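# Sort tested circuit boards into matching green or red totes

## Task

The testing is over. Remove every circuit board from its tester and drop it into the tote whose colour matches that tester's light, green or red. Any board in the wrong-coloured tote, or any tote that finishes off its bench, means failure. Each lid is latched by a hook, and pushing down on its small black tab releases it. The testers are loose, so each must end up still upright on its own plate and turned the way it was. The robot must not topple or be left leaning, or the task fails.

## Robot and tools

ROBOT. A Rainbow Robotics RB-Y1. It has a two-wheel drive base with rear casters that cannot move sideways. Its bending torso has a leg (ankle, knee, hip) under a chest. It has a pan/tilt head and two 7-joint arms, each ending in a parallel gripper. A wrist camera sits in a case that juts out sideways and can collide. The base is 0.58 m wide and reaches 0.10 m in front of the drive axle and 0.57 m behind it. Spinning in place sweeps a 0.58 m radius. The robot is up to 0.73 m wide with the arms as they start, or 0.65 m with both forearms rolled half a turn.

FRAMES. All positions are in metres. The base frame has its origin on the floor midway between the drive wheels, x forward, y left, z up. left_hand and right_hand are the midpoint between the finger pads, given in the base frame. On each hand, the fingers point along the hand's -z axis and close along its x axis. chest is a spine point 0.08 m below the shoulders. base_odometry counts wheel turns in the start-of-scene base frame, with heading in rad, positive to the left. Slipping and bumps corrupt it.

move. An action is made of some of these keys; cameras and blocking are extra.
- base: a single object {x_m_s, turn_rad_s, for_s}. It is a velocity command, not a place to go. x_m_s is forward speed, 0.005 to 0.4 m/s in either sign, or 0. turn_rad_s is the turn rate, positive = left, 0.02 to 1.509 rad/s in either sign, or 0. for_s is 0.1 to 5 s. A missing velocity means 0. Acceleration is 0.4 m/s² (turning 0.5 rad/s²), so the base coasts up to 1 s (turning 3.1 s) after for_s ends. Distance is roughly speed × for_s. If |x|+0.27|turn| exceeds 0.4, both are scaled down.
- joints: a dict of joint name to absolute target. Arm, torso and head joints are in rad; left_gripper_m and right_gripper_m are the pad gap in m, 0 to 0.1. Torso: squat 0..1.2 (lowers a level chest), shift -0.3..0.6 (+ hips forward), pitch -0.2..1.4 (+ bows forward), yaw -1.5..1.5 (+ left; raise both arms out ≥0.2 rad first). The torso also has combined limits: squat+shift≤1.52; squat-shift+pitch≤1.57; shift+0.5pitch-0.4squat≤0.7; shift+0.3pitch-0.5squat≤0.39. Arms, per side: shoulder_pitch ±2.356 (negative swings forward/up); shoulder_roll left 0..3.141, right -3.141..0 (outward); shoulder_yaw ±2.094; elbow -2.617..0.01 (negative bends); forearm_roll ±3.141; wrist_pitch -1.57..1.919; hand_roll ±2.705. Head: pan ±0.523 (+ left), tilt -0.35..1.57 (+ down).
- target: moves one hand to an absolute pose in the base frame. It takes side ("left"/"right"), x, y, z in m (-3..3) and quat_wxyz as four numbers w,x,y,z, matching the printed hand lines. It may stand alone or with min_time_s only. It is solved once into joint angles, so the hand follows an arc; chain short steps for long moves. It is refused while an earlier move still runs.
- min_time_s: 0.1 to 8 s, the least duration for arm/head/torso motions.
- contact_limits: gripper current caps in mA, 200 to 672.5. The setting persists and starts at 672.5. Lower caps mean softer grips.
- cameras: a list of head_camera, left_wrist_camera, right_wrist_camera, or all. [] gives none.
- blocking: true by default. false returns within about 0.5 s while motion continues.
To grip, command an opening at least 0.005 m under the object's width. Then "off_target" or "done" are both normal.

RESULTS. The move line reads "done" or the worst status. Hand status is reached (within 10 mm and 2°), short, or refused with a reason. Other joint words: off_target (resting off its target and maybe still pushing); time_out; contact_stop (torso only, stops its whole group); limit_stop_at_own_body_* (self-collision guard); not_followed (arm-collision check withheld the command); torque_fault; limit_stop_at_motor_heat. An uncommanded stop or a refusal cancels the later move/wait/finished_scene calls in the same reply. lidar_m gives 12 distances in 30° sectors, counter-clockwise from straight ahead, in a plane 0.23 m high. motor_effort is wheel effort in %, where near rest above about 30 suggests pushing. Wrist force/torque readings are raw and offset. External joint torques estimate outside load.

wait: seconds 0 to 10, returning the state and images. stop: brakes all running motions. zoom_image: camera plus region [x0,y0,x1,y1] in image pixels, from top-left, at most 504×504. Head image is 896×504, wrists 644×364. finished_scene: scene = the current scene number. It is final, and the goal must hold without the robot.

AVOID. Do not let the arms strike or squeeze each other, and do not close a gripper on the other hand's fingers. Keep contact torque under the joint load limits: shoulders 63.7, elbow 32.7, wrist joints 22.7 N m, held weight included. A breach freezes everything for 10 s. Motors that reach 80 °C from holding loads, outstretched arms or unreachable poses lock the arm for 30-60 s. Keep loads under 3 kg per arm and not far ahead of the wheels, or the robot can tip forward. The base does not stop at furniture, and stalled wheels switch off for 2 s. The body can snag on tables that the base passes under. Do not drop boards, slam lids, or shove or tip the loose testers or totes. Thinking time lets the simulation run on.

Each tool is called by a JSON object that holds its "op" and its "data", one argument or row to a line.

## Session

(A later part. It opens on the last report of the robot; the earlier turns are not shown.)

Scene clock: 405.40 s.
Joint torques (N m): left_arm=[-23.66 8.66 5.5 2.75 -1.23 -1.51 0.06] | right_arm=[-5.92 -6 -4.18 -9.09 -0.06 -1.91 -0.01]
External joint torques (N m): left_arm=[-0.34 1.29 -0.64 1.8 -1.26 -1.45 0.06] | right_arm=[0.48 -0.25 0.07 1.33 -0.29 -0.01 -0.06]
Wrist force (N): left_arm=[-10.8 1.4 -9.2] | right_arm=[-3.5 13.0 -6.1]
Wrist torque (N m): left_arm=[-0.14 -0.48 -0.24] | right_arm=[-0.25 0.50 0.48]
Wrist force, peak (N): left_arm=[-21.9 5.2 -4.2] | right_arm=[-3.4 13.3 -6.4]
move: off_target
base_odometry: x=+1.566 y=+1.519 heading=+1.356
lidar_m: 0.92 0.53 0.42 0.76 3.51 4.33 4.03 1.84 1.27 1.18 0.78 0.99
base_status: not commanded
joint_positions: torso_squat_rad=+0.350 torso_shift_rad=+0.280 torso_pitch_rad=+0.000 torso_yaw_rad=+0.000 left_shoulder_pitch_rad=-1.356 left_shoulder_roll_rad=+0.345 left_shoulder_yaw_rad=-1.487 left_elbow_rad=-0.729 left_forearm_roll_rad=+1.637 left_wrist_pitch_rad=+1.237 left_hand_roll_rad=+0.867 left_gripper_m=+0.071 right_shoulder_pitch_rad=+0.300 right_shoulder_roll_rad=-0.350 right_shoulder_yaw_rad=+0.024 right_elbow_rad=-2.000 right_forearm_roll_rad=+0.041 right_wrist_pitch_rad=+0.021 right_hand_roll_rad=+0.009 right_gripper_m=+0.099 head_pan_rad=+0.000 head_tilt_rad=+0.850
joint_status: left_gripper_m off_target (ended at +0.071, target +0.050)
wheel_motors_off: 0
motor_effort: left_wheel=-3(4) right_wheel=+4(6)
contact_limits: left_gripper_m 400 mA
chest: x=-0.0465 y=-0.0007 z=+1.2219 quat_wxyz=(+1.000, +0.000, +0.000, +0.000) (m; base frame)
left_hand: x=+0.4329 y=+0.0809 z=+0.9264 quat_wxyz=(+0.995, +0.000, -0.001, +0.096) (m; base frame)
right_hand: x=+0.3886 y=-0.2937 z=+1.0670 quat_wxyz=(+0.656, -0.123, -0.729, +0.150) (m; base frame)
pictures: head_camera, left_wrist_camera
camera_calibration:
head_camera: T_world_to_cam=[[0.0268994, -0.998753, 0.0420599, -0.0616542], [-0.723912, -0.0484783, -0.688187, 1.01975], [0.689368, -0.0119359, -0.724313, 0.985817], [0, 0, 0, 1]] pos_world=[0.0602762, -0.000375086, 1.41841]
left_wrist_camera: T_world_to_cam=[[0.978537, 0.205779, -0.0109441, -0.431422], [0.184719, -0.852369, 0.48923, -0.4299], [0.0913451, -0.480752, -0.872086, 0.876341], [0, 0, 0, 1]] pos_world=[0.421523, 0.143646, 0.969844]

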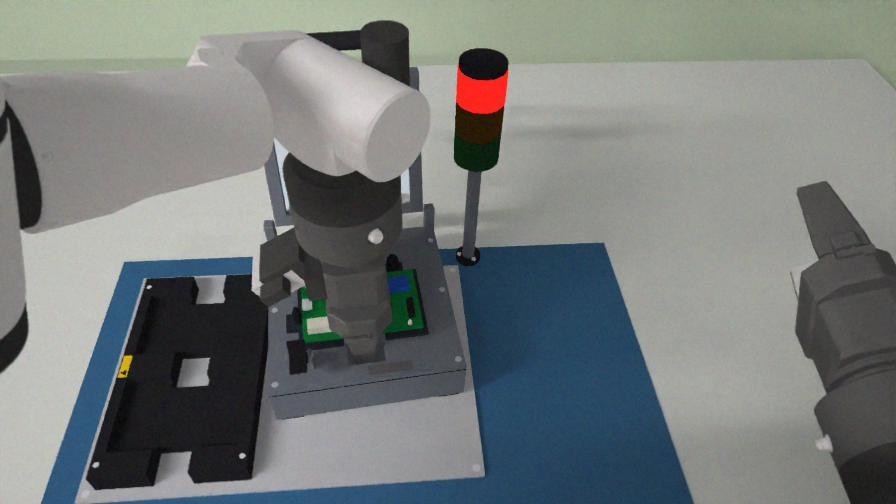

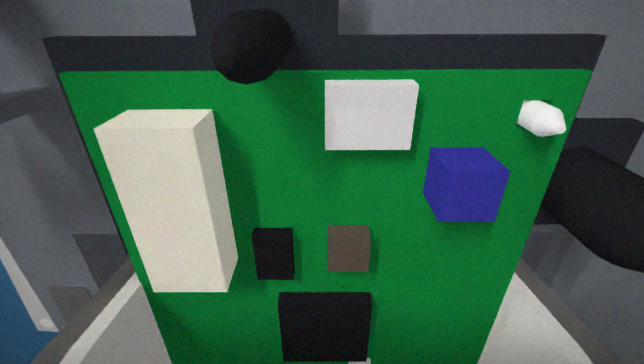

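{"op": "move", "data": {
  "target": {"side":"left","x":0.433,"y":0.081,"z":0.965,"quat_wxyz":[0.9954,0,0,0.096]},
  "min_time_s": 1.5,
  "cameras": ["left_wrist_camera","head_camera"]
}}

{"op": "move", "data": {
  "target": {"side":"left","x":0.432,"y":0.083,"z":1.04,"quat_wxyz":[0.9954,0,0,0.096]},
  "min_time_s": 2,
  "cameras": ["left_wrist_camera","head_camera"]
}}

Scene clock: 412.70 s.
Joint torques (N m): left_arm=[-27.37 14.89 8.5 2.8 -1.13 0.9 0.34] | right_arm=[-5.93 -5.76 -4.19 -9.19 -0.02 -1.94 -0.06]
External joint torques (N m): left_arm=[-3.94 7.07 1.46 1.77 -1.17 0.95 0.34] | right_arm=[0.46 -0.01 0.06 1.24 -0.26 -0.04 -0.11]
Wrist force (N): left_arm=[-6.3 -5.7 -21.1] | right_arm=[-3.5 13.1 -6.2]
Wrist torque (N m): left_arm=[-0.12 -0.58 -0.18] | right_arm=[-0.25 0.53 0.47]
Wrist force, peak (N): left_arm=[-6.0 -5.3 -22.1] | right_arm=[-3.4 13.3 -6.3]
move: done
base_odometry: x=+1.566 y=+1.519 heading=+1.356
lidar_m: 0.92 0.52 0.42 0.76 3.51 4.33 4.03 1.85 1.27 1.18 0.79 1.00
base_status: not commanded
joint_positions: torso_squat_rad=+0.350 torso_shift_rad=+0.280 torso_pitch_rad=+0.000 torso_yaw_rad=+0.000 left_shoulder_pitch_rad=-1.417 left_shoulder_roll_rad=+0.420 left_shoulder_yaw_rad=-1.469 left_elbow_rad=-0.847 left_forearm_roll_rad=+1.656 left_wrist_pitch_rad=+1.299 left_hand_roll_rad=+0.921 left_gripper_m=+0.071 right_shoulder_pitch_rad=+0.300 right_shoulder_roll_rad=-0.350 right_shoulder_yaw_rad=+0.024 right_elbow_rad=-2.000 right_forearm_roll_rad=+0.041 right_wrist_pitch_rad=+0.021 right_hand_roll_rad=+0.009 right_gripper_m=+0.099 head_pan_rad=+0.000 head_tilt_rad=+0.850
joint_status: all done
wheel_motors_off: 0
motor_effort: left_wheel=-2(4) right_wheel=+3(7)
contact_limits: left_gripper_m 400 mA
chest: x=-0.0462 y=-0.0007 z=+1.2219 quat_wxyz=(+1.000, +0.000, +0.000, +0.000) (m; base frame)
left_hand: x=+0.4323 y=+0.0802 z=+0.9639 quat_wxyz=(+0.995, +0.000, +0.002, +0.095) (m; base frame)
left_hand_status: reached (checked arc, planned for 1.5 s): 2 mm and 0.2 deg off.
right_hand: x=+0.3888 y=-0.2937 z=+1.0668 quat_wxyz=(+0.656, -0.123, -0.729, +0.150) (m; base frame)
pictures: head_camera, left_wrist_camera
camera_calibration:
head_camera: T_world_to_cam=[[0.0268411, -0.998758, 0.0419816, -0.0615438], [-0.724157, -0.0483779, -0.687936, 1.01956], [0.689113, -0.0119363, -0.724556, 0.985896], [0, 0, 0, 1]] pos_world=[0.0605768, -0.000375452, 1.41831]
left_wrist_camera: T_world_to_cam=[[0.978778, 0.2043, -0.0159556, -0.425458], [0.185977, -0.852892, 0.487841, -0.447985], [0.0860576, -0.480455, -0.872787, 0.911656], [0, 0, 0, 1]] pos_world=[0.421289, 0.142848, 1.00744]

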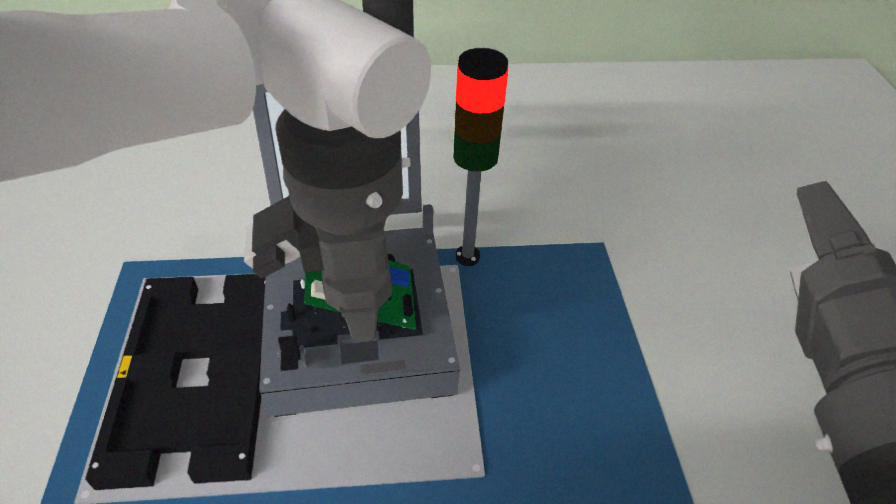

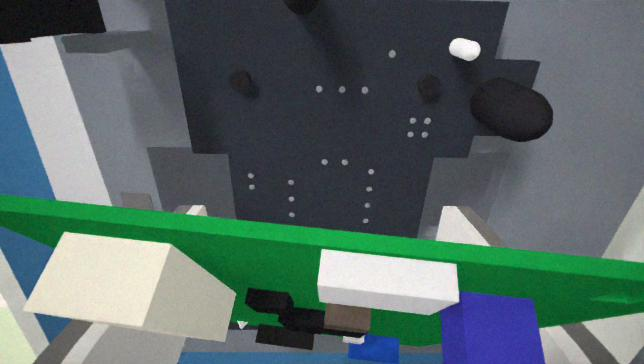

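Scene clock: 415.03 s.
Joint torques (N m): left_arm=[-23.03 9.44 9.24 0.76 0.4 0.26 0.32] | right_arm=[-6.01 -5.93 -4.16 -9.16 -0.02 -1.89 0.04]
External joint torques (N m): left_arm=[0.41 1.01 1.26 -0.6 0.37 0.31 0.32] | right_arm=[0.38 -0.18 0.09 1.27 -0.26 0.01 -0.01]
Wrist force (N): left_arm=[-2.0 0.9 -9.8] | right_arm=[-3.6 12.9 -6.1]
Wrist torque (N m): left_arm=[-0.13 -0.46 -0.23] | right_arm=[-0.22 0.53 0.46]
Wrist force, peak (N): left_arm=[-6.0 -5.4 -21.8] | right_arm=[-3.4 13.5 -6.4]
move: done
base_odometry: x=+1.566 y=+1.519 heading=+1.356
lidar_m: 0.92 0.53 0.43 0.76 3.50 4.33 4.03 1.85 1.27 1.18 0.79 1.00
base_status: not commanded
joint_positions: torso_squat_rad=+0.350 torso_shift_rad=+0.280 torso_pitch_rad=+0.000 torso_yaw_rad=+0.000 left_shoulder_pitch_rad=-1.536 left_shoulder_roll_rad=+0.531 left_shoulder_yaw_rad=-1.422 left_elbow_rad=-0.977 left_forearm_roll_rad=+1.709 left_wrist_pitch_rad=+1.423 left_hand_roll_rad=+0.973 left_gripper_m=+0.070 right_shoulder_pitch_rad=+0.300 right_shoulder_roll_rad=-0.350 right_shoulder_yaw_rad=+0.024 right_elbow_rad=-2.000 right_forearm_roll_rad=+0.041 right_wrist_pitch_rad=+0.021 right_hand_roll_rad=+0.009 right_gripper_m=+0.099 head_pan_rad=+0.000 head_tilt_rad=+0.850
joint_status: all done
wheel_motors_off: 0
motor_effort: left_wheel=-3(4) right_wheel=+3(6)
contact_limits: left_gripper_m 400 mA
chest: x=-0.0463 y=-0.0007 z=+1.2219 quat_wxyz=(+1.000, +0.000, +0.000, +0.000) (m; base frame)
left_hand: x=+0.4321 y=+0.0829 z=+1.0394 quat_wxyz=(+0.995, +0.001, +0.001, +0.096) (m; base frame)
left_hand_status: reached (checked arc, planned for 2.0 s): 1 mm and 0.1 deg off.
right_hand: x=+0.3888 y=-0.2937 z=+1.0669 quat_wxyz=(+0.656, -0.123, -0.729, +0.150) (m; base frame)
pictures: head_camera, left_wrist_camera
camera_calibration:
head_camera: T_world_to_cam=[[0.0268382, -0.998758, 0.0419838, -0.0615441], [-0.72411, -0.0483781, -0.687986, 1.01955], [0.689162, -0.0119366, -0.724509, 0.985895], [0, 0, 0, 1]] pos_world=[0.0604767, -0.000375452, 1.41831]
left_wrist_camera: T_world_to_cam=[[0.978539, 0.205597, -0.0137992, -0.426947], [0.186155, -0.853315, 0.487032, -0.481641], [0.0883575, -0.479149, -0.873275, 0.978341], [0, 0, 0, 1]] pos_world=[0.421, 0.14556, 1.08304]

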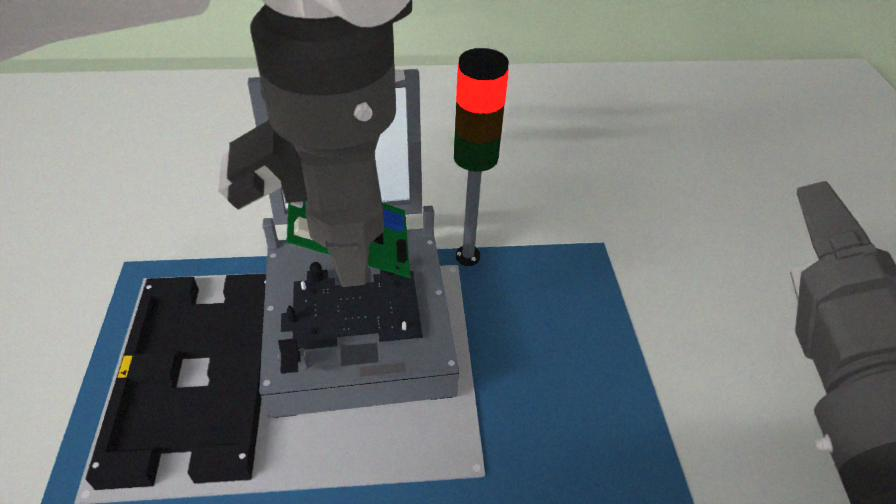

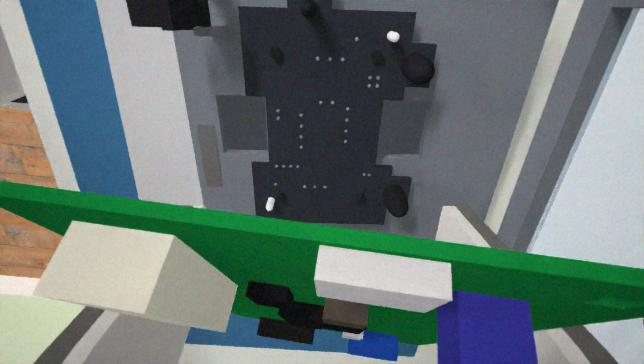

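{"op": "move", "data": {
  "contact_limits": {"left_gripper_m":600},
  "cameras": []
}}

{"op": "move", "data": {
  "target": {"side":"left","x":0.38,"y":0.12,"z":1.13,"quat_wxyz":[0.9954,0,0,0.096]},
  "min_time_s": 2,
  "cameras": []
}}

{"op": "move", "data": {
  "base": {"x_m_s":-0.2,"for_s":3.25},
  "cameras": ["head_camera","left_wrist_camera"]
}}

{"op": "zoom_image", "data": {
  "camera": "head_camera",
  "region": [200, 0, 600, 300]
}}

Scene clock: 444.07 s.
Joint torques (N m): left_arm=[-22.88 9.51 9.24 0.6 0.41 0.24 0.41] | right_arm=[-5.73 -5.91 -4.24 -9.05 -0.03 -1.91 0.05]
External joint torques (N m): left_arm=[0.55 1.09 1.27 -0.77 0.38 0.29 0.41] | right_arm=[0.66 -0.16 0 1.38 -0.26 -0.01 0]
Wrist force (N): left_arm=[-2.2 0.9 -9.7] | right_arm=[-3.5 13.3 -6.0]
Wrist torque (N m): left_arm=[-0.14 -0.48 -0.25] | right_arm=[-0.30 0.53 0.47]
Wrist force, peak (N): left_arm=[-2.1 1.2 -10.2] | right_arm=[-3.4 13.5 -6.2]
base_odometry: x=+1.566 y=+1.519 heading=+1.356
lidar_m: 0.92 0.53 0.42 0.76 3.51 4.34 4.03 1.85 1.27 1.18 0.78 0.99
base_status: not commanded
joint_positions: torso_squat_rad=+0.350 torso_shift_rad=+0.280 torso_pitch_rad=+0.000 torso_yaw_rad=+0.000 left_shoulder_pitch_rad=-1.536 left_shoulder_roll_rad=+0.531 left_shoulder_yaw_rad=-1.422 left_elbow_rad=-0.977 left_forearm_roll_rad=+1.709 left_wrist_pitch_rad=+1.423 left_hand_roll_rad=+0.973 left_gripper_m=+0.070 right_shoulder_pitch_rad=+0.300 right_shoulder_roll_rad=-0.350 right_shoulder_yaw_rad=+0.024 right_elbow_rad=-2.000 right_forearm_roll_rad=+0.041 right_wrist_pitch_rad=+0.021 right_hand_roll_rad=+0.009 right_gripper_m=+0.099 head_pan_rad=+0.000 head_tilt_rad=+0.850
joint_status: not commanded
wheel_motors_off: 0
motor_effort: left_wheel=-3(3) right_wheel=+3(5)
contact_limits: left_gripper_m 600 mA
chest: x=-0.0463 y=-0.0007 z=+1.2219 quat_wxyz=(+1.000, +0.000, +0.000, +0.000) (m; base frame)
left_hand: x=+0.4321 y=+0.0829 z=+1.0394 quat_wxyz=(+0.995, +0.001, +0.001, +0.096) (m; base frame)
right_hand: x=+0.3888 y=-0.2937 z=+1.0669 quat_wxyz=(+0.656, -0.123, -0.729, +0.150) (m; base frame)
pictures: none
No camera images: "cameras" was empty.

Scene clock: 446.40 s.
Joint torques (N m): left_arm=[-20.24 8.51 10.71 1.4 0.34 0.27 0.37] | right_arm=[-5.61 -5.74 -4.31 -9.12 -0.07 -1.78 0.03]
External joint torques (N m): left_arm=[0.77 0.86 0.93 -0.58 0.29 0.32 0.37] | right_arm=[0.78 0.01 -0.06 1.31 -0.3 0.12 -0.02]
Wrist force (N): left_arm=[-2.0 0.9 -9.8] | right_arm=[-3.4 13.1 -6.2]
Wrist torque (N m): left_arm=[-0.11 -0.44 -0.25] | right_arm=[-0.25 0.54 0.47]
Wrist force, peak (N): left_arm=[-2.1 0.7 -10.4] | right_arm=[-3.5 13.4 -6.2]
move: done
base_odometry: x=+1.566 y=+1.519 heading=+1.356
lidar_m: 0.92 0.53 0.42 0.76 3.51 4.33 4.03 1.85 1.27 1.18 0.79 1.00
base_status: not commanded
joint_positions: torso_squat_rad=+0.350 torso_shift_rad=+0.280 torso_pitch_rad=+0.000 torso_yaw_rad=+0.000 left_shoulder_pitch_rad=-1.634 left_shoulder_roll_rad=+0.855 left_shoulder_yaw_rad=-1.349 left_elbow_rad=-1.433 left_forearm_roll_rad=+1.799 left_wrist_pitch_rad=+1.546 left_hand_roll_rad=+1.152 left_gripper_m=+0.070 right_shoulder_pitch_rad=+0.300 right_shoulder_roll_rad=-0.350 right_shoulder_yaw_rad=+0.024 right_elbow_rad=-2.000 right_forearm_roll_rad=+0.041 right_wrist_pitch_rad=+0.021 right_hand_roll_rad=+0.009 right_gripper_m=+0.099 head_pan_rad=+0.000 head_tilt_rad=+0.850
joint_status: all done
wheel_motors_off: 0
motor_effort: left_wheel=-3(4) right_wheel=+5(7)
contact_limits: left_gripper_m 600 mA
chest: x=-0.0463 y=-0.0007 z=+1.2219 quat_wxyz=(+1.000, +0.000, +0.000, +0.000) (m; base frame)
left_hand: x=+0.3798 y=+0.1199 z=+1.1299 quat_wxyz=(+0.995, +0.001, +0.001, +0.096) (m; base frame)
left_hand_status: reached (checked arc, planned for 2.0 s): 0 mm and 0.2 deg off.
right_hand: x=+0.3888 y=-0.2937 z=+1.0669 quat_wxyz=(+0.656, -0.123, -0.729, +0.150) (m; base frame)
pictures: none
No camera images: "cameras" was empty.

Scene clock: 450.63 s.
Joint torques (N m): left_arm=[-20 8.38 10.51 1.63 0.27 0.17 0.33] | right_arm=[-6.14 -5.87 -4.39 -9.18 0.07 -1.94 0.1]
External joint torques (N m): left_arm=[1.01 0.72 0.73 -0.35 0.23 0.22 0.33] | right_arm=[0.26 -0.12 -0.14 1.24 -0.17 -0.05 0.05]
Wrist force (N): left_arm=[-2.1 1.1 -9.6] | right_arm=[-3.4 12.9 -5.9]
Wrist torque (N m): left_arm=[-0.15 -0.44 -0.25] | right_arm=[-0.22 0.54 0.48]
Wrist force, peak (N): left_arm=[-2.1 0.9 -9.9] | right_arm=[-3.6 13.5 -6.3]
move: done
base_odometry: x=+1.427 y=+0.881 heading=+1.357
lidar_m: 1.56 0.95 1.17 2.85 3.45 3.61 3.39 1.94 1.33 1.24 1.25 1.21
base_status: done (sent for 3.27 of 3.27 s)
joint_positions: torso_squat_rad=+0.350 torso_shift_rad=+0.280 torso_pitch_rad=+0.000 torso_yaw_rad=+0.000 left_shoulder_pitch_rad=-1.634 left_shoulder_roll_rad=+0.855 left_shoulder_yaw_rad=-1.349 left_elbow_rad=-1.433 left_forearm_roll_rad=+1.799 left_wrist_pitch_rad=+1.546 left_hand_roll_rad=+1.152 left_gripper_m=+0.070 right_shoulder_pitch_rad=+0.300 right_shoulder_roll_rad=-0.350 right_shoulder_yaw_rad=+0.024 right_elbow_rad=-2.000 right_forearm_roll_rad=+0.041 right_wrist_pitch_rad=+0.021 right_hand_roll_rad=+0.009 right_gripper_m=+0.099 head_pan_rad=+0.000 head_tilt_rad=+0.850
joint_status: not commanded
wheel_motors_off: 0
motor_effort: left_wheel=+3(27) right_wheel=-2(16)
contact_limits: left_gripper_m 600 mA
chest: x=-0.0464 y=-0.0007 z=+1.2219 quat_wxyz=(+1.000, +0.000, +0.000, +0.000) (m; base frame)
left_hand: x=+0.3798 y=+0.1199 z=+1.1300 quat_wxyz=(+0.995, +0.001, +0.001, +0.096) (m; base frame)
right_hand: x=+0.3887 y=-0.2937 z=+1.0669 quat_wxyz=(+0.656, -0.123, -0.729, +0.150) (m; base frame)
pictures: head_camera, left_wrist_camera
camera_calibration:
head_camera: T_world_to_cam=[[0.0269003, -0.998753, 0.0420558, -0.0616469], [-0.723959, -0.0484753, -0.688137, 1.01968], [0.689318, -0.0119356, -0.724361, 0.985745], [0, 0, 0, 1]] pos_world=[0.0603763, -0.000375096, 1.41831]
left_wrist_camera: T_world_to_cam=[[0.978534, 0.205557, -0.0147664, -0.380955], [0.186558, -0.853085, 0.48728, -0.484976], [0.087567, -0.479575, -0.873121, 1.07986], [0, 0, 0, 1]] pos_world=[0.368694, 0.182456, 1.17354]

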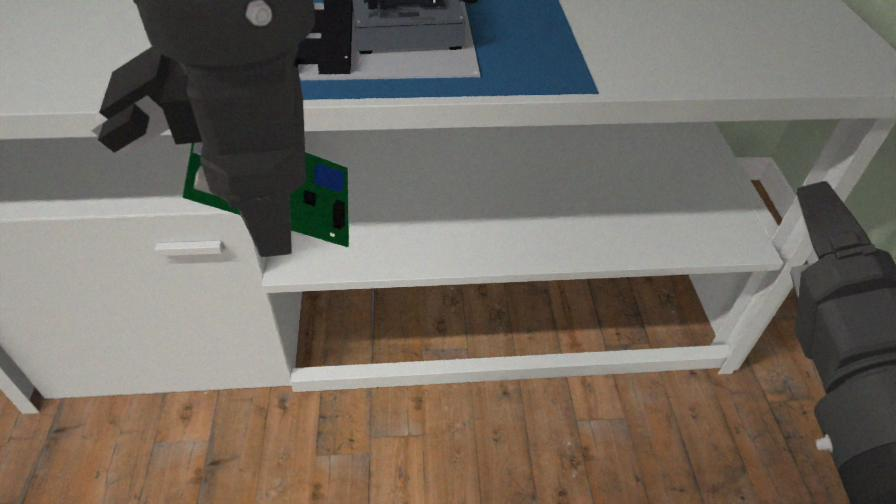

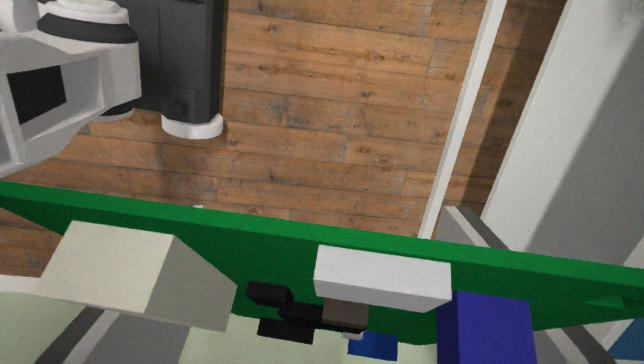

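Scaled by 1.260 from the camera's 896x504 image, which has a finer 1280x720 frame.

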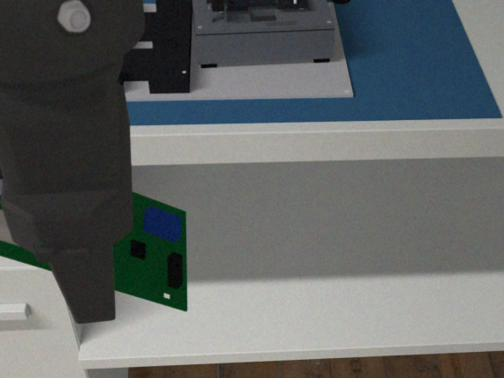

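{"op": "move", "data": {
  "base": {"turn_rad_s":0.6,"for_s":4.27},
  "joints": {"torso_shift_rad":0.0,"head_tilt_rad":0.6},
  "cameras": ["head_camera"]
}}

{"op": "move", "data": {
  "base": {"x_m_s":0.32,"for_s":5},
  "cameras": ["head_camera"]
}}

{"op": "move", "data": {
  "base": {"x_m_s":0.316,"for_s":5},
  "cameras": []
}}

{"op": "move", "data": {
  "base": {"turn_rad_s":0.4,"for_s":1.45},
  "cameras": ["head_camera"]
}}

Scene clock: 463.57 s.
Joint torques (N m): left_arm=[-19.98 8.12 10.37 1.64 0.35 0.17 0.37] | right_arm=[-5.97 -5.9 -4.22 -9.2 -0.02 -2 0.01]
External joint torques (N m): left_arm=[1.03 0.46 0.59 -0.34 0.31 0.21 0.37] | right_arm=[0.43 -0.15 0.03 1.23 -0.26 -0.1 -0.04]
Wrist force (N): left_arm=[-2.2 0.8 -9.7] | right_arm=[-3.6 13.2 -6.2]
Wrist torque (N m): left_arm=[-0.11 -0.46 -0.27] | right_arm=[-0.26 0.52 0.47]
Wrist force, peak (N): left_arm=[-2.4 0.9 -9.9] | right_arm=[-3.4 13.3 -6.5]
move: done
base_odometry: x=+1.427 y=+0.881 heading=-2.367
lidar_m: 3.72 3.38 2.06 1.33 1.22 1.22 1.21 1.59 0.98 1.16 2.59 3.42
base_status: done (sent for 4.27 of 4.27 s)
joint_positions: torso_squat_rad=+0.350 torso_shift_rad=+0.000 torso_pitch_rad=+0.000 torso_yaw_rad=+0.000 left_shoulder_pitch_rad=-1.634 left_shoulder_roll_rad=+0.855 left_shoulder_yaw_rad=-1.349 left_elbow_rad=-1.433 left_forearm_roll_rad=+1.799 left_wrist_pitch_rad=+1.546 left_hand_roll_rad=+1.152 left_gripper_m=+0.070 right_shoulder_pitch_rad=+0.300 right_shoulder_roll_rad=-0.350 right_shoulder_yaw_rad=+0.024 right_elbow_rad=-2.000 right_forearm_roll_rad=+0.041 right_wrist_pitch_rad=+0.021 right_hand_roll_rad=+0.009 right_gripper_m=+0.099 head_pan_rad=+0.000 head_tilt_rad=+0.600
joint_status: all done
wheel_motors_off: 0
motor_effort: left_wheel=+2(24) right_wheel=+3(24)
contact_limits: left_gripper_m 600 mA
chest: x=-0.2281 y=-0.0007 z=+1.2475 quat_wxyz=(+1.000, +0.000, +0.000, +0.000) (m; base frame)
left_hand: x=+0.1980 y=+0.1199 z=+1.1556 quat_wxyz=(+0.995, +0.001, +0.001, +0.096) (m; base frame)
right_hand: x=+0.2070 y=-0.2937 z=+1.0926 quat_wxyz=(+0.656, -0.123, -0.729, +0.150) (m; base frame)
pictures: head_camera
camera_calibration:
head_camera: T_world_to_cam=[[0.0154652, -0.998761, 0.0472896, -0.06785], [-0.531173, -0.0482761, -0.845887, 1.17378], [0.847123, -0.0120371, -0.531261, 0.88263], [0, 0, 0, 1]] pos_world=[-0.123165, -0.00047599, 1.465]

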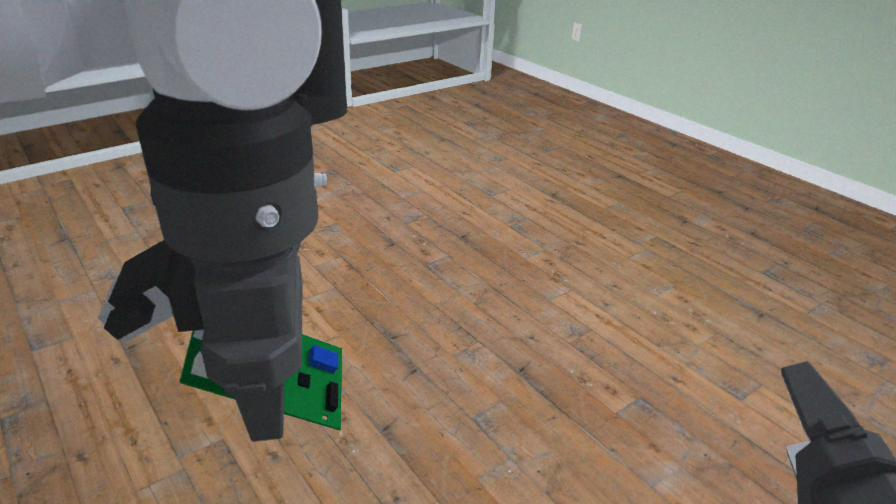

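Scene clock: 469.93 s.
Joint torques (N m): left_arm=[-19.71 8.39 10.53 1.71 0.3 0.14 0.38] | right_arm=[-5.94 -5.92 -4.08 -9.12 -0.03 -1.83 0.02]
External joint torques (N m): left_arm=[1.3 0.74 0.74 -0.27 0.25 0.18 0.38] | right_arm=[0.46 -0.17 0.17 1.3 -0.26 0.07 -0.03]
Wrist force (N): left_arm=[-2.3 0.9 -9.7] | right_arm=[-3.4 13.2 -6.0]
Wrist torque (N m): left_arm=[-0.11 -0.47 -0.24] | right_arm=[-0.27 0.55 0.47]
Wrist force, peak (N): left_arm=[-2.2 0.9 -10.1] | right_arm=[-3.6 13.3 -6.6]
move: done
base_odometry: x=+0.284 y=-0.239 heading=-2.367
lidar_m: 2.91 2.12 2.45 2.39 2.22 2.24 2.77 2.15 2.23 2.63 2.39 2.42
base_status: done (sent for 5 of 5 s)
joint_positions: torso_squat_rad=+0.350 torso_shift_rad=+0.000 torso_pitch_rad=+0.000 torso_yaw_rad=+0.000 left_shoulder_pitch_rad=-1.634 left_shoulder_roll_rad=+0.855 left_shoulder_yaw_rad=-1.349 left_elbow_rad=-1.433 left_forearm_roll_rad=+1.799 left_wrist_pitch_rad=+1.546 left_hand_roll_rad=+1.152 left_gripper_m=+0.070 right_shoulder_pitch_rad=+0.300 right_shoulder_roll_rad=-0.350 right_shoulder_yaw_rad=+0.024 right_elbow_rad=-2.000 right_forearm_roll_rad=+0.041 right_wrist_pitch_rad=+0.021 right_hand_roll_rad=+0.009 right_gripper_m=+0.099 head_pan_rad=+0.000 head_tilt_rad=+0.600
joint_status: not commanded
wheel_motors_off: 0
motor_effort: left_wheel=+1(29) right_wheel=-5(30)
contact_limits: left_gripper_m 600 mA
chest: x=-0.2280 y=-0.0007 z=+1.2475 quat_wxyz=(+1.000, +0.000, +0.000, +0.000) (m; base frame)
left_hand: x=+0.1981 y=+0.1199 z=+1.1556 quat_wxyz=(+0.995, +0.001, +0.001, +0.096) (m; base frame)
right_hand: x=+0.2070 y=-0.2937 z=+1.0925 quat_wxyz=(+0.656, -0.123, -0.729, +0.150) (m; base frame)
pictures: head_camera
camera_calibration:
head_camera: T_world_to_cam=[[0.0154794, -0.998761, 0.0472875, -0.0678484], [-0.531406, -0.0482786, -0.84574, 1.17365], [0.846976, -0.0120373, -0.531495, 0.882784], [0, 0, 0, 1]] pos_world=[-0.122964, -0.000475981, 1.465]

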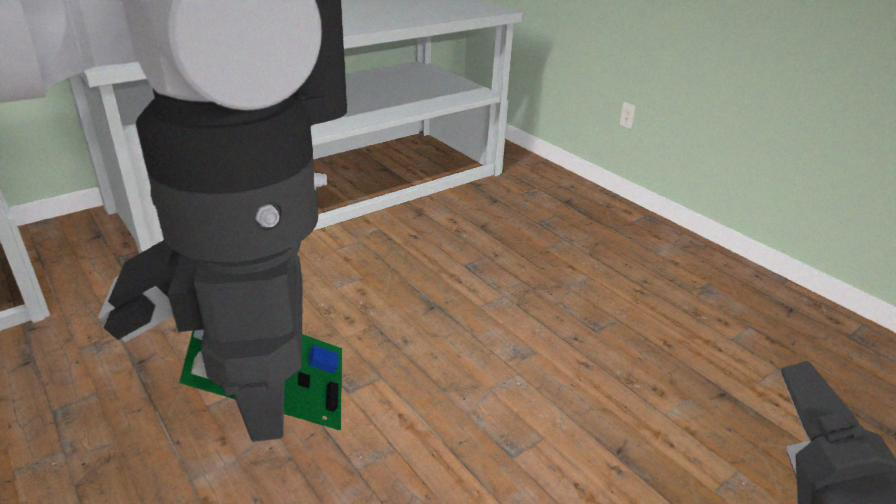

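Scene clock: 476.20 s.
Joint torques (N m): left_arm=[-19.81 8.31 10.42 1.74 0.32 0.12 0.3] | right_arm=[-6.01 -5.95 -4.07 -9.03 -0.02 -1.98 0.03]
External joint torques (N m): left_arm=[1.2 0.65 0.63 -0.24 0.28 0.17 0.3] | right_arm=[0.39 -0.2 0.18 1.39 -0.26 -0.08 -0.02]
Wrist force (N): left_arm=[-2.3 0.7 -9.6] | right_arm=[-3.4 13.0 -6.3]
Wrist torque (N m): left_arm=[-0.12 -0.48 -0.25] | right_arm=[-0.25 0.55 0.44]
Wrist force, peak (N): left_arm=[-2.1 0.9 -9.9] | right_arm=[-3.7 13.4 -6.2]
move: done
base_odometry: x=-0.845 y=-1.345 heading=-2.366
lidar_m: 1.35 0.92 0.92 1.12 2.37 3.22 3.75 3.51 2.43 1.54 1.41 1.42
base_status: done (sent for 5 of 5 s)
joint_positions: torso_squat_rad=+0.350 torso_shift_rad=+0.000 torso_pitch_rad=+0.000 torso_yaw_rad=+0.000 left_shoulder_pitch_rad=-1.634 left_shoulder_roll_rad=+0.855 left_shoulder_yaw_rad=-1.349 left_elbow_rad=-1.433 left_forearm_roll_rad=+1.799 left_wrist_pitch_rad=+1.546 left_hand_roll_rad=+1.152 left_gripper_m=+0.070 right_shoulder_pitch_rad=+0.300 right_shoulder_roll_rad=-0.350 right_shoulder_yaw_rad=+0.024 right_elbow_rad=-2.000 right_forearm_roll_rad=+0.041 right_wrist_pitch_rad=+0.021 right_hand_roll_rad=+0.009 right_gripper_m=+0.099 head_pan_rad=+0.000 head_tilt_rad=+0.600
joint_status: not commanded
wheel_motors_off: 0
motor_effort: left_wheel=+1(29) right_wheel=-4(17)
contact_limits: left_gripper_m 600 mA
chest: x=-0.2280 y=-0.0007 z=+1.2475 quat_wxyz=(+1.000, +0.000, +0.000, +0.000) (m; base frame)
left_hand: x=+0.1982 y=+0.1199 z=+1.1556 quat_wxyz=(+0.995, +0.001, +0.001, +0.096) (m; base frame)
right_hand: x=+0.2071 y=-0.2937 z=+1.0925 quat_wxyz=(+0.656, -0.123, -0.729, +0.150) (m; base frame)
pictures: none
No camera images: "cameras" was empty.

Scene clock: 478.77 s.
Joint torques (N m): left_arm=[-19.61 8.23 10.31 1.76 0.27 0.21 0.36] | right_arm=[-5.98 -5.76 -4.2 -9.19 -0.02 -1.93 0.06]
External joint torques (N m): left_arm=[1.4 0.57 0.53 -0.22 0.23 0.26 0.36] | right_arm=[0.43 -0.01 0.04 1.23 -0.25 -0.03 0.01]
Wrist force (N): left_arm=[-2.2 0.6 -9.7] | right_arm=[-3.4 13.0 -6.2]
Wrist torque (N m): left_arm=[-0.09 -0.46 -0.26] | right_arm=[-0.23 0.57 0.47]
Wrist force, peak (N): left_arm=[-2.1 0.9 -10.0] | right_arm=[-3.3 13.2 -6.7]
move: done
base_odometry: x=-0.845 y=-1.345 heading=-1.780
lidar_m: 0.92 0.94 1.37 2.60 3.26 3.63 3.48 2.24 1.54 1.43 1.41 1.35
base_status: done (sent for 1.47 of 1.47 s)
joint_positions: torso_squat_rad=+0.350 torso_shift_rad=+0.000 torso_pitch_rad=+0.000 torso_yaw_rad=+0.000 left_shoulder_pitch_rad=-1.634 left_shoulder_roll_rad=+0.855 left_shoulder_yaw_rad=-1.349 left_elbow_rad=-1.433 left_forearm_roll_rad=+1.799 left_wrist_pitch_rad=+1.546 left_hand_roll_rad=+1.152 left_gripper_m=+0.070 right_shoulder_pitch_rad=+0.300 right_shoulder_roll_rad=-0.350 right_shoulder_yaw_rad=+0.024 right_elbow_rad=-2.000 right_forearm_roll_rad=+0.041 right_wrist_pitch_rad=+0.021 right_hand_roll_rad=+0.009 right_gripper_m=+0.099 head_pan_rad=+0.000 head_tilt_rad=+0.600
joint_status: not commanded
wheel_motors_off: 0
motor_effort: left_wheel=+0(29) right_wheel=+3(26)
contact_limits: left_gripper_m 600 mA
chest: x=-0.2280 y=-0.0008 z=+1.2475 quat_wxyz=(+1.000, +0.000, +0.000, +0.000) (m; base frame)
left_hand: x=+0.1981 y=+0.1199 z=+1.1556 quat_wxyz=(+0.995, +0.001, +0.001, +0.096) (m; base frame)
right_hand: x=+0.2071 y=-0.2937 z=+1.0925 quat_wxyz=(+0.656, -0.123, -0.729, +0.150) (m; base frame)
pictures: head_camera
camera_calibration:
head_camera: T_world_to_cam=[[0.0154794, -0.998761, 0.0472875, -0.0678484], [-0.531406, -0.0482786, -0.84574, 1.17365], [0.846976, -0.0120373, -0.531495, 0.882784], [0, 0, 0, 1]] pos_world=[-0.122964, -0.000475981, 1.465]

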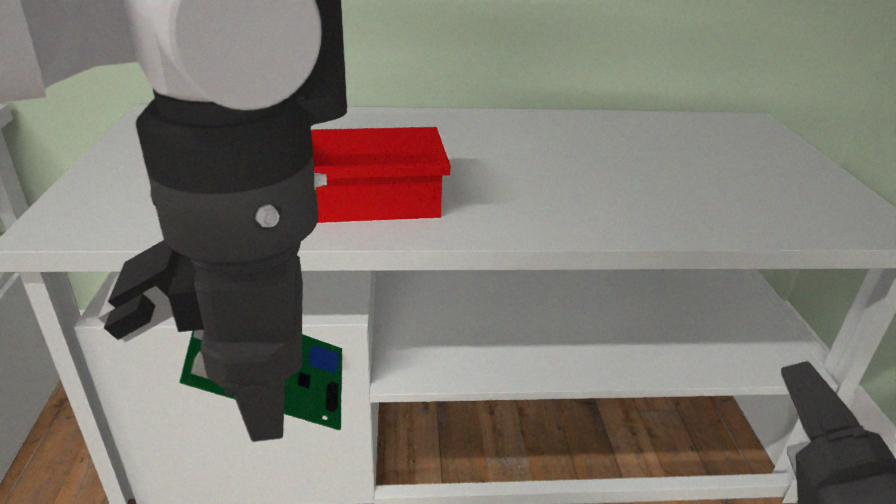

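{"op": "move", "data": {
  "base": {"x_m_s":0.2,"for_s":2.7},
  "joints": {"head_tilt_rad":0.85},
  "cameras": ["head_camera","left_wrist_camera"]
}}

Scene clock: 491.10 s.
Joint torques (N m): left_arm=[-19.7 8.22 10.45 1.76 0.35 0.19 0.31] | right_arm=[-5.92 -6.02 -4.32 -9.24 -0.02 -1.88 0.08]
External joint torques (N m): left_arm=[1.31 0.56 0.66 -0.22 0.31 0.24 0.31] | right_arm=[0.48 -0.27 -0.07 1.19 -0.26 0.02 0.03]
Wrist force (N): left_arm=[-2.2 0.8 -9.8] | right_arm=[-3.5 12.8 -6.0]
Wrist torque (N m): left_arm=[-0.11 -0.46 -0.26] | right_arm=[-0.23 0.54 0.46]
Wrist force, peak (N): left_arm=[-2.4 1.1 -9.8] | right_arm=[-3.4 13.5 -6.5]
move: done
base_odometry: x=-0.957 y=-1.873 heading=-1.779
lidar_m: 0.72 0.40 0.51 1.14 3.28 4.20 4.02 2.17 1.48 1.37 1.03 1.10
base_status: done (sent for 2.7 of 2.7 s)
joint_positions: torso_squat_rad=+0.350 torso_shift_rad=+0.000 torso_pitch_rad=+0.000 torso_yaw_rad=+0.000 left_shoulder_pitch_rad=-1.634 left_shoulder_roll_rad=+0.855 left_shoulder_yaw_rad=-1.349 left_elbow_rad=-1.433 left_forearm_roll_rad=+1.799 left_wrist_pitch_rad=+1.546 left_hand_roll_rad=+1.152 left_gripper_m=+0.070 right_shoulder_pitch_rad=+0.300 right_shoulder_roll_rad=-0.350 right_shoulder_yaw_rad=+0.024 right_elbow_rad=-2.000 right_forearm_roll_rad=+0.041 right_wrist_pitch_rad=+0.021 right_hand_roll_rad=+0.009 right_gripper_m=+0.099 head_pan_rad=+0.000 head_tilt_rad=+0.850
joint_status: all done
wheel_motors_off: 0
motor_effort: left_wheel=+1(28) right_wheel=-2(29)
contact_limits: left_gripper_m 600 mA
chest: x=-0.2280 y=-0.0008 z=+1.2475 quat_wxyz=(+1.000, +0.000, +0.000, +0.000) (m; base frame)
left_hand: x=+0.1982 y=+0.1199 z=+1.1556 quat_wxyz=(+0.995, +0.001, +0.001, +0.096) (m; base frame)
right_hand: x=+0.2071 y=-0.2937 z=+1.0924 quat_wxyz=(+0.656, -0.123, -0.729, +0.150) (m; base frame)
pictures: head_camera, left_wrist_camera
camera_calibration:
head_camera: T_world_to_cam=[[0.0269793, -0.998754, 0.0419791, -0.0578178], [-0.724103, -0.0484772, -0.687986, 0.905588], [0.689164, -0.0118358, -0.724509, 1.12966], [0, 0, 0, 1]] pos_world=[-0.121224, -0.000474924, 1.44391]
left_wrist_camera: T_world_to_cam=[[0.978542, 0.205511, -0.0148524, -0.202667], [0.186561, -0.853094, 0.487264, -0.463532], [0.0874678, -0.479579, -0.873129, 1.11815], [0, 0, 0, 1]] pos_world=[0.186993, 0.182456, 1.19914]

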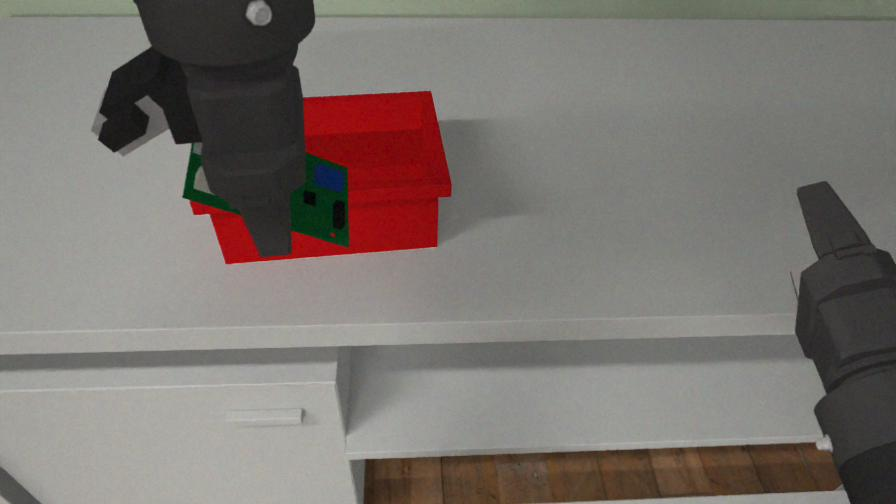

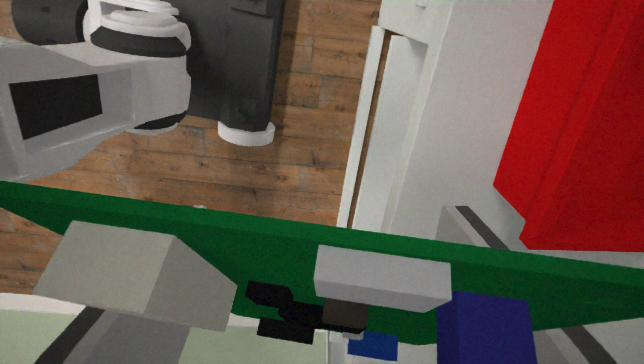

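{"op": "move", "data": {
  "base": {"x_m_s":0.1,"for_s":0.8},
  "joints": {"torso_shift_rad":0.2},
  "cameras": []
}}

{"op": "move", "data": {
  "target": {"side":"left","x":0.365,"y":0.13,"z":1.13,"quat_wxyz":[1,0,0,0]},
  "min_time_s": 1.5,
  "cameras": ["head_camera","left_wrist_camera"]
}}

Scene clock: 501.27 s.
Joint torques (N m): left_arm=[-19.89 8.2 10.42 1.93 0.26 0.16 0.27] | right_arm=[-5.97 -5.67 -4.14 -9.23 -0.1 -1.91 0.04]
External joint torques (N m): left_arm=[1.12 0.55 0.64 -0.05 0.22 0.21 0.27] | right_arm=[0.42 0.08 0.11 1.2 -0.33 -0.01 -0.01]
Wrist force (N): left_arm=[-2.3 0.8 -9.7] | right_arm=[-3.1 13.4 -6.1]
Wrist torque (N m): left_arm=[-0.11 -0.48 -0.25] | right_arm=[-0.28 0.57 0.46]
Wrist force, peak (N): left_arm=[-2.1 0.8 -10.0] | right_arm=[-3.2 13.6 -6.5]
move: done
base_odometry: x=-0.973 y=-1.951 heading=-1.779
lidar_m: 0.74 0.32 0.39 1.12 3.29 4.26 4.10 2.16 1.48 1.37 0.99 1.02
base_status: done (sent for 0.8 of 0.8 s)
joint_positions: torso_squat_rad=+0.350 torso_shift_rad=+0.200 torso_pitch_rad=+0.000 torso_yaw_rad=+0.000 left_shoulder_pitch_rad=-1.634 left_shoulder_roll_rad=+0.855 left_shoulder_yaw_rad=-1.349 left_elbow_rad=-1.433 left_forearm_roll_rad=+1.799 left_wrist_pitch_rad=+1.546 left_hand_roll_rad=+1.152 left_gripper_m=+0.070 right_shoulder_pitch_rad=+0.300 right_shoulder_roll_rad=-0.350 right_shoulder_yaw_rad=+0.024 right_elbow_rad=-2.000 right_forearm_roll_rad=+0.041 right_wrist_pitch_rad=+0.021 right_hand_roll_rad=+0.009 right_gripper_m=+0.099 head_pan_rad=+0.000 head_tilt_rad=+0.850
joint_status: all done
wheel_motors_off: 0
motor_effort: left_wheel=+0(29) right_wheel=-4(22)
contact_limits: left_gripper_m 600 mA
chest: x=-0.0973 y=-0.0007 z=+1.2344 quat_wxyz=(+1.000, +0.000, +0.000, +0.000) (m; base frame)
left_hand: x=+0.3288 y=+0.1199 z=+1.1424 quat_wxyz=(+0.995, +0.001, +0.001, +0.096) (m; base frame)
right_hand: x=+0.3377 y=-0.2937 z=+1.0793 quat_wxyz=(+0.656, -0.123, -0.729, +0.150) (m; base frame)
pictures: none
No camera images: "cameras" was empty.

Scene clock: 503.10 s.
Joint torques (N m): left_arm=[-20.06 6.34 7.91 2.55 0.11 -0.37 -0.12] | right_arm=[-6.02 -5.87 -4.59 -9.06 -0.09 -1.93 0.08]
External joint torques (N m): left_arm=[2.28 -1.82 -1.3 0.8 0.09 -0.29 -0.12] | right_arm=[0.37 -0.12 -0.34 1.36 -0.32 -0.03 0.03]
Wrist force (N): left_arm=[-1.9 1.3 -9.7] | right_arm=[-3.5 13.4 -6.4]
Wrist torque (N m): left_arm=[-0.15 -0.45 -0.24] | right_arm=[-0.30 0.54 0.46]
Wrist force, peak (N): left_arm=[-2.5 0.6 -10.2] | right_arm=[-3.2 13.7 -6.3]
move: done
base_odometry: x=-0.973 y=-1.951 heading=-1.779
lidar_m: 0.75 0.32 0.39 1.12 3.29 4.26 4.10 2.16 1.48 1.37 0.99 1.01
base_status: not commanded
joint_positions: torso_squat_rad=+0.350 torso_shift_rad=+0.200 torso_pitch_rad=+0.000 torso_yaw_rad=+0.000 left_shoulder_pitch_rad=-1.610 left_shoulder_roll_rad=+0.783 left_shoulder_yaw_rad=-1.356 left_elbow_rad=-1.227 left_forearm_roll_rad=+1.766 left_wrist_pitch_rad=+1.539 left_hand_roll_rad=+0.819 left_gripper_m=+0.070 right_shoulder_pitch_rad=+0.300 right_shoulder_roll_rad=-0.350 right_shoulder_yaw_rad=+0.024 right_elbow_rad=-2.000 right_forearm_roll_rad=+0.041 right_wrist_pitch_rad=+0.021 right_hand_roll_rad=+0.009 right_gripper_m=+0.099 head_pan_rad=+0.000 head_tilt_rad=+0.850
joint_status: all done
wheel_motors_off: 0
motor_effort: left_wheel=+1(2) right_wheel=-5(6)
contact_limits: left_gripper_m 600 mA
chest: x=-0.0973 y=-0.0007 z=+1.2344 quat_wxyz=(+1.000, +0.000, +0.000, +0.000) (m; base frame)
left_hand: x=+0.3644 y=+0.1299 z=+1.1302 quat_wxyz=(+1.000, -0.001, -0.004, +0.001) (m; base frame)
left_hand_status: reached (checked arc, planned for 1.5 s): 1 mm and 0.5 deg off.
right_hand: x=+0.3377 y=-0.2937 z=+1.0793 quat_wxyz=(+0.656, -0.123, -0.729, +0.150) (m; base frame)
pictures: head_camera, left_wrist_camera
camera_calibration:
head_camera: T_world_to_cam=[[0.0269793, -0.998754, 0.0419791, -0.0606942], [-0.724103, -0.0484772, -0.687986, 0.99122], [0.689164, -0.0118358, -0.724509, 1.0301], [0, 0, 0, 1]] pos_world=[0.00947644, -0.000374924, 1.43081]
left_wrist_camera: T_world_to_cam=[[0.999848, 0.0166488, -0.0052194, -0.361948], [0.0170654, -0.870876, 0.491207, -0.41405], [0.00363253, -0.491221, -0.871027, 1.11599], [0, 0, 0, 1]] pos_world=[0.364905, 0.193636, 1.17355]

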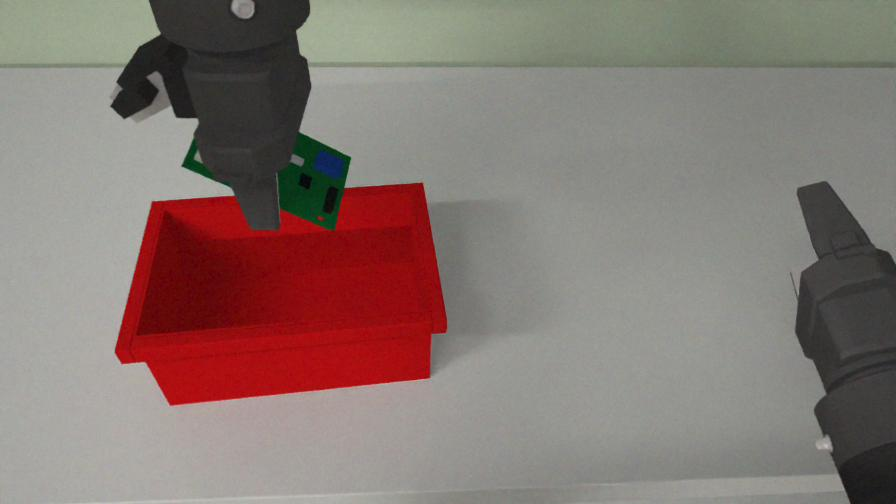

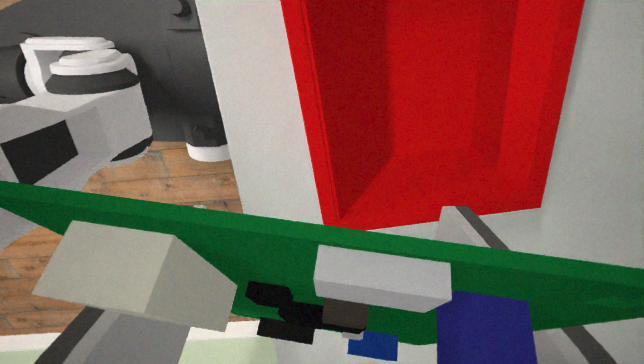

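{"op": "move", "data": {
  "target": {"side":"left","x":0.425,"y":0.17,"z":1.09,"quat_wxyz":[1,0,0,0]},
  "min_time_s": 1.5,
  "cameras": ["head_camera","left_wrist_camera"]
}}

Scene clock: 510.73 s.
Joint torques (N m): left_arm=[-22.88 7.66 4.92 2.27 0.16 -0.33 0.01] | right_arm=[-6.02 -5.79 -4.14 -9.02 -0.1 -1.81 0.08]
External joint torques (N m): left_arm=[1.85 -1.36 -0.94 0.77 0.14 -0.24 0.01] | right_arm=[0.38 -0.04 0.11 1.4 -0.33 0.09 0.03]
Wrist force (N): left_arm=[-2.2 0.7 -10.0] | right_arm=[-3.4 13.3 -6.3]
Wrist torque (N m): left_arm=[-0.08 -0.49 -0.23] | right_arm=[-0.27 0.55 0.46]
Wrist force, peak (N): left_arm=[-2.3 0.7 -10.6] | right_arm=[-3.6 13.6 -6.7]
move: done
base_odometry: x=-0.973 y=-1.951 heading=-1.779
lidar_m: 0.74 0.32 0.39 1.12 3.29 4.26 4.10 2.15 1.48 1.37 0.99 1.02
base_status: not commanded
joint_positions: torso_squat_rad=+0.350 torso_shift_rad=+0.200 torso_pitch_rad=+0.000 torso_yaw_rad=+0.000 left_shoulder_pitch_rad=-1.557 left_shoulder_roll_rad=+0.575 left_shoulder_yaw_rad=-1.387 left_elbow_rad=-0.655 left_forearm_roll_rad=+1.737 left_wrist_pitch_rad=+1.521 left_hand_roll_rad=+0.429 left_gripper_m=+0.070 right_shoulder_pitch_rad=+0.300 right_shoulder_roll_rad=-0.350 right_shoulder_yaw_rad=+0.024 right_elbow_rad=-2.000 right_forearm_roll_rad=+0.041 right_wrist_pitch_rad=+0.021 right_hand_roll_rad=+0.009 right_gripper_m=+0.099 head_pan_rad=+0.000 head_tilt_rad=+0.850
joint_status: all done
wheel_motors_off: 0
motor_effort: left_wheel=+0(1) right_wheel=-3(5)
contact_limits: left_gripper_m 600 mA
chest: x=-0.0973 y=-0.0007 z=+1.2344 quat_wxyz=(+1.000, +0.000, +0.000, +0.000) (m; base frame)
left_hand: x=+0.4247 y=+0.1699 z=+1.0902 quat_wxyz=(+1.000, +0.000, -0.002, +0.000) (m; base frame)
left_hand_status: reached (checked arc, planned for 1.5 s): 0 mm and 0.2 deg off.
right_hand: x=+0.3377 y=-0.2937 z=+1.0793 quat_wxyz=(+0.656, -0.123, -0.729, +0.150) (m; base frame)
pictures: head_camera, left_wrist_camera
camera_calibration:
head_camera: T_world_to_cam=[[0.0269793, -0.998754, 0.0419791, -0.0606942], [-0.724103, -0.0484772, -0.687986, 0.99122], [0.689164, -0.0118358, -0.724509, 1.0301], [0, 0, 0, 1]] pos_world=[0.00947644, -0.000374924, 1.43081]
left_wrist_camera: T_world_to_cam=[[0.999834, 0.0156077, -0.00939467, -0.418403], [0.0182085, -0.871967, 0.489225, -0.358572], [-0.000556168, -0.489315, -0.872107, 1.10314], [0, 0, 0, 1]] pos_world=[0.425476, 0.23365, 1.13355]

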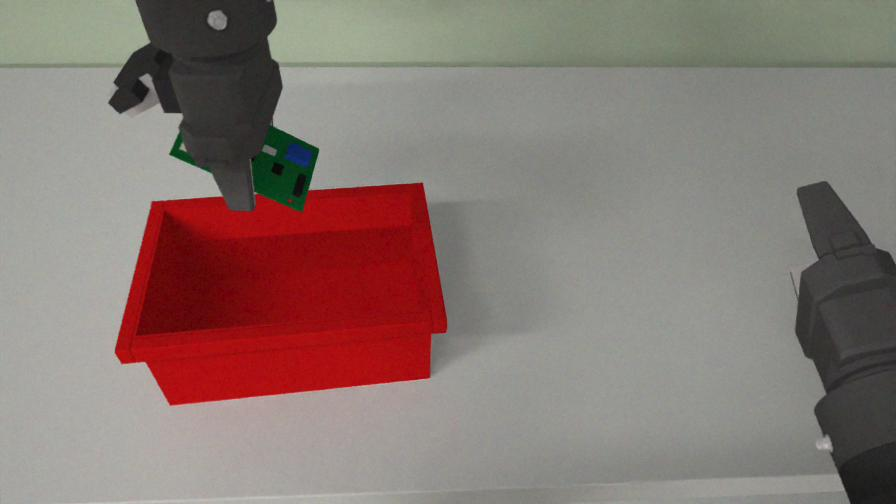

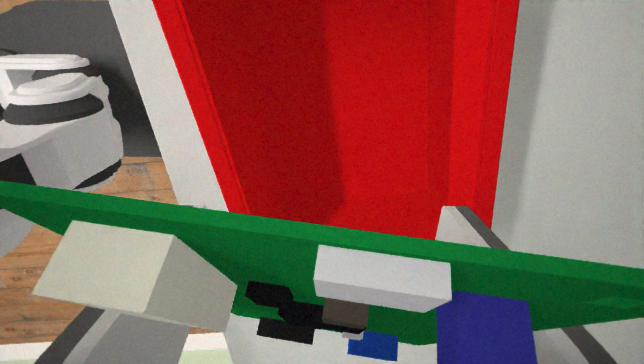

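{"op": "move", "data": {
  "target": {"side":"left","x":0.435,"y":0.2,"z":1.03,"quat_wxyz":[1,0,0,0]},
  "min_time_s": 1.5,
  "cameras": ["head_camera","left_wrist_camera"]
}}

Scene clock: 520.10 s.
Joint torques (N m): left_arm=[-22.94 7.68 2.7 2.35 0.06 -0.38 -0.19] | right_arm=[-6.02 -5.94 -4.23 -9.18 0.02 -1.93 0]
External joint torques (N m): left_arm=[2.11 -1.46 -1.35 0.87 0.05 -0.27 -0.19] | right_arm=[0.38 -0.19 0.01 1.25 -0.22 -0.03 -0.05]
Wrist force (N): left_arm=[-2.3 0.7 -9.9] | right_arm=[-3.5 13.3 -6.5]
Wrist torque (N m): left_arm=[-0.07 -0.49 -0.21] | right_arm=[-0.26 0.54 0.46]
Wrist force, peak (N): left_arm=[-2.1 1.1 -10.4] | right_arm=[-3.4 13.7 -6.2]
move: done
base_odometry: x=-0.973 y=-1.951 heading=-1.779
lidar_m: 0.75 0.33 0.39 1.13 3.29 4.26 4.09 2.16 1.47 1.38 0.99 1.01
base_status: not commanded
joint_positions: torso_squat_rad=+0.350 torso_shift_rad=+0.200 torso_pitch_rad=+0.000 torso_yaw_rad=+0.000 left_shoulder_pitch_rad=-1.453 left_shoulder_roll_rad=+0.485 left_shoulder_yaw_rad=-1.402 left_elbow_rad=-0.431 left_forearm_roll_rad=+1.721 left_wrist_pitch_rad=+1.425 left_hand_roll_rad=+0.258 left_gripper_m=+0.070 right_shoulder_pitch_rad=+0.300 right_shoulder_roll_rad=-0.350 right_shoulder_yaw_rad=+0.024 right_elbow_rad=-2.000 right_forearm_roll_rad=+0.041 right_wrist_pitch_rad=+0.021 right_hand_roll_rad=+0.009 right_gripper_m=+0.099 head_pan_rad=+0.000 head_tilt_rad=+0.850
joint_status: all done
wheel_motors_off: 0
motor_effort: left_wheel=-1(2) right_wheel=-3(6)
contact_limits: left_gripper_m 600 mA
chest: x=-0.0973 y=-0.0007 z=+1.2344 quat_wxyz=(+1.000, +0.000, +0.000, +0.000) (m; base frame)
left_hand: x=+0.4344 y=+0.2000 z=+1.0302 quat_wxyz=(+1.000, +0.000, -0.004, +0.000) (m; base frame)
left_hand_status: reached (checked arc, planned for 1.5 s): 1 mm and 0.5 deg off.
right_hand: x=+0.3377 y=-0.2937 z=+1.0793 quat_wxyz=(+0.656, -0.123, -0.729, +0.150) (m; base frame)
pictures: head_camera, left_wrist_camera
camera_calibration:
head_camera: T_world_to_cam=[[0.0269793, -0.998754, 0.0419791, -0.0606942], [-0.724103, -0.0484772, -0.687986, 0.99122], [0.689164, -0.0118358, -0.724509, 1.0301], [0, 0, 0, 1]] pos_world=[0.00947644, -0.000374924, 1.43081]
left_wrist_camera: T_world_to_cam=[[0.999863, 0.0159272, -0.00443979, -0.434285], [0.0160626, -0.871968, 0.489299, -0.30243], [0.0039218, -0.489304, -0.872105, 1.06364], [0, 0, 0, 1]] pos_world=[0.434912, 0.26365, 1.07366]

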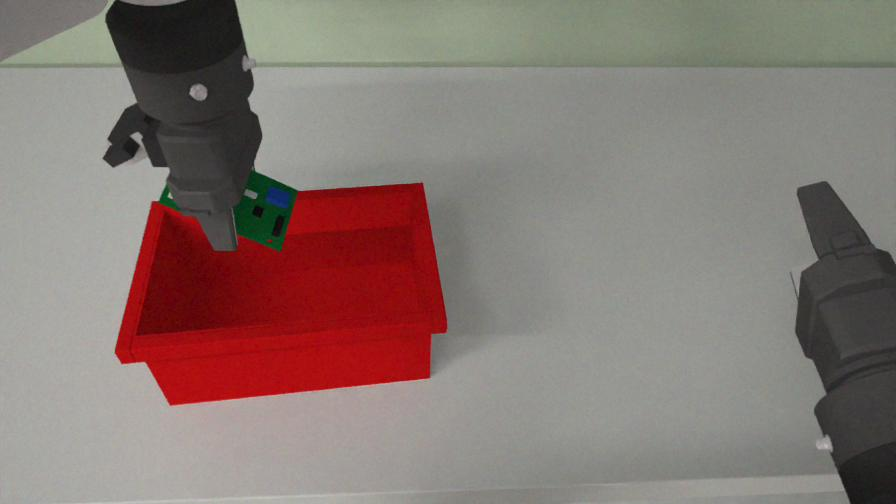

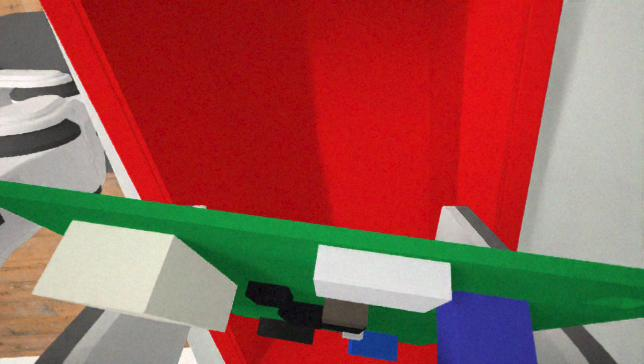

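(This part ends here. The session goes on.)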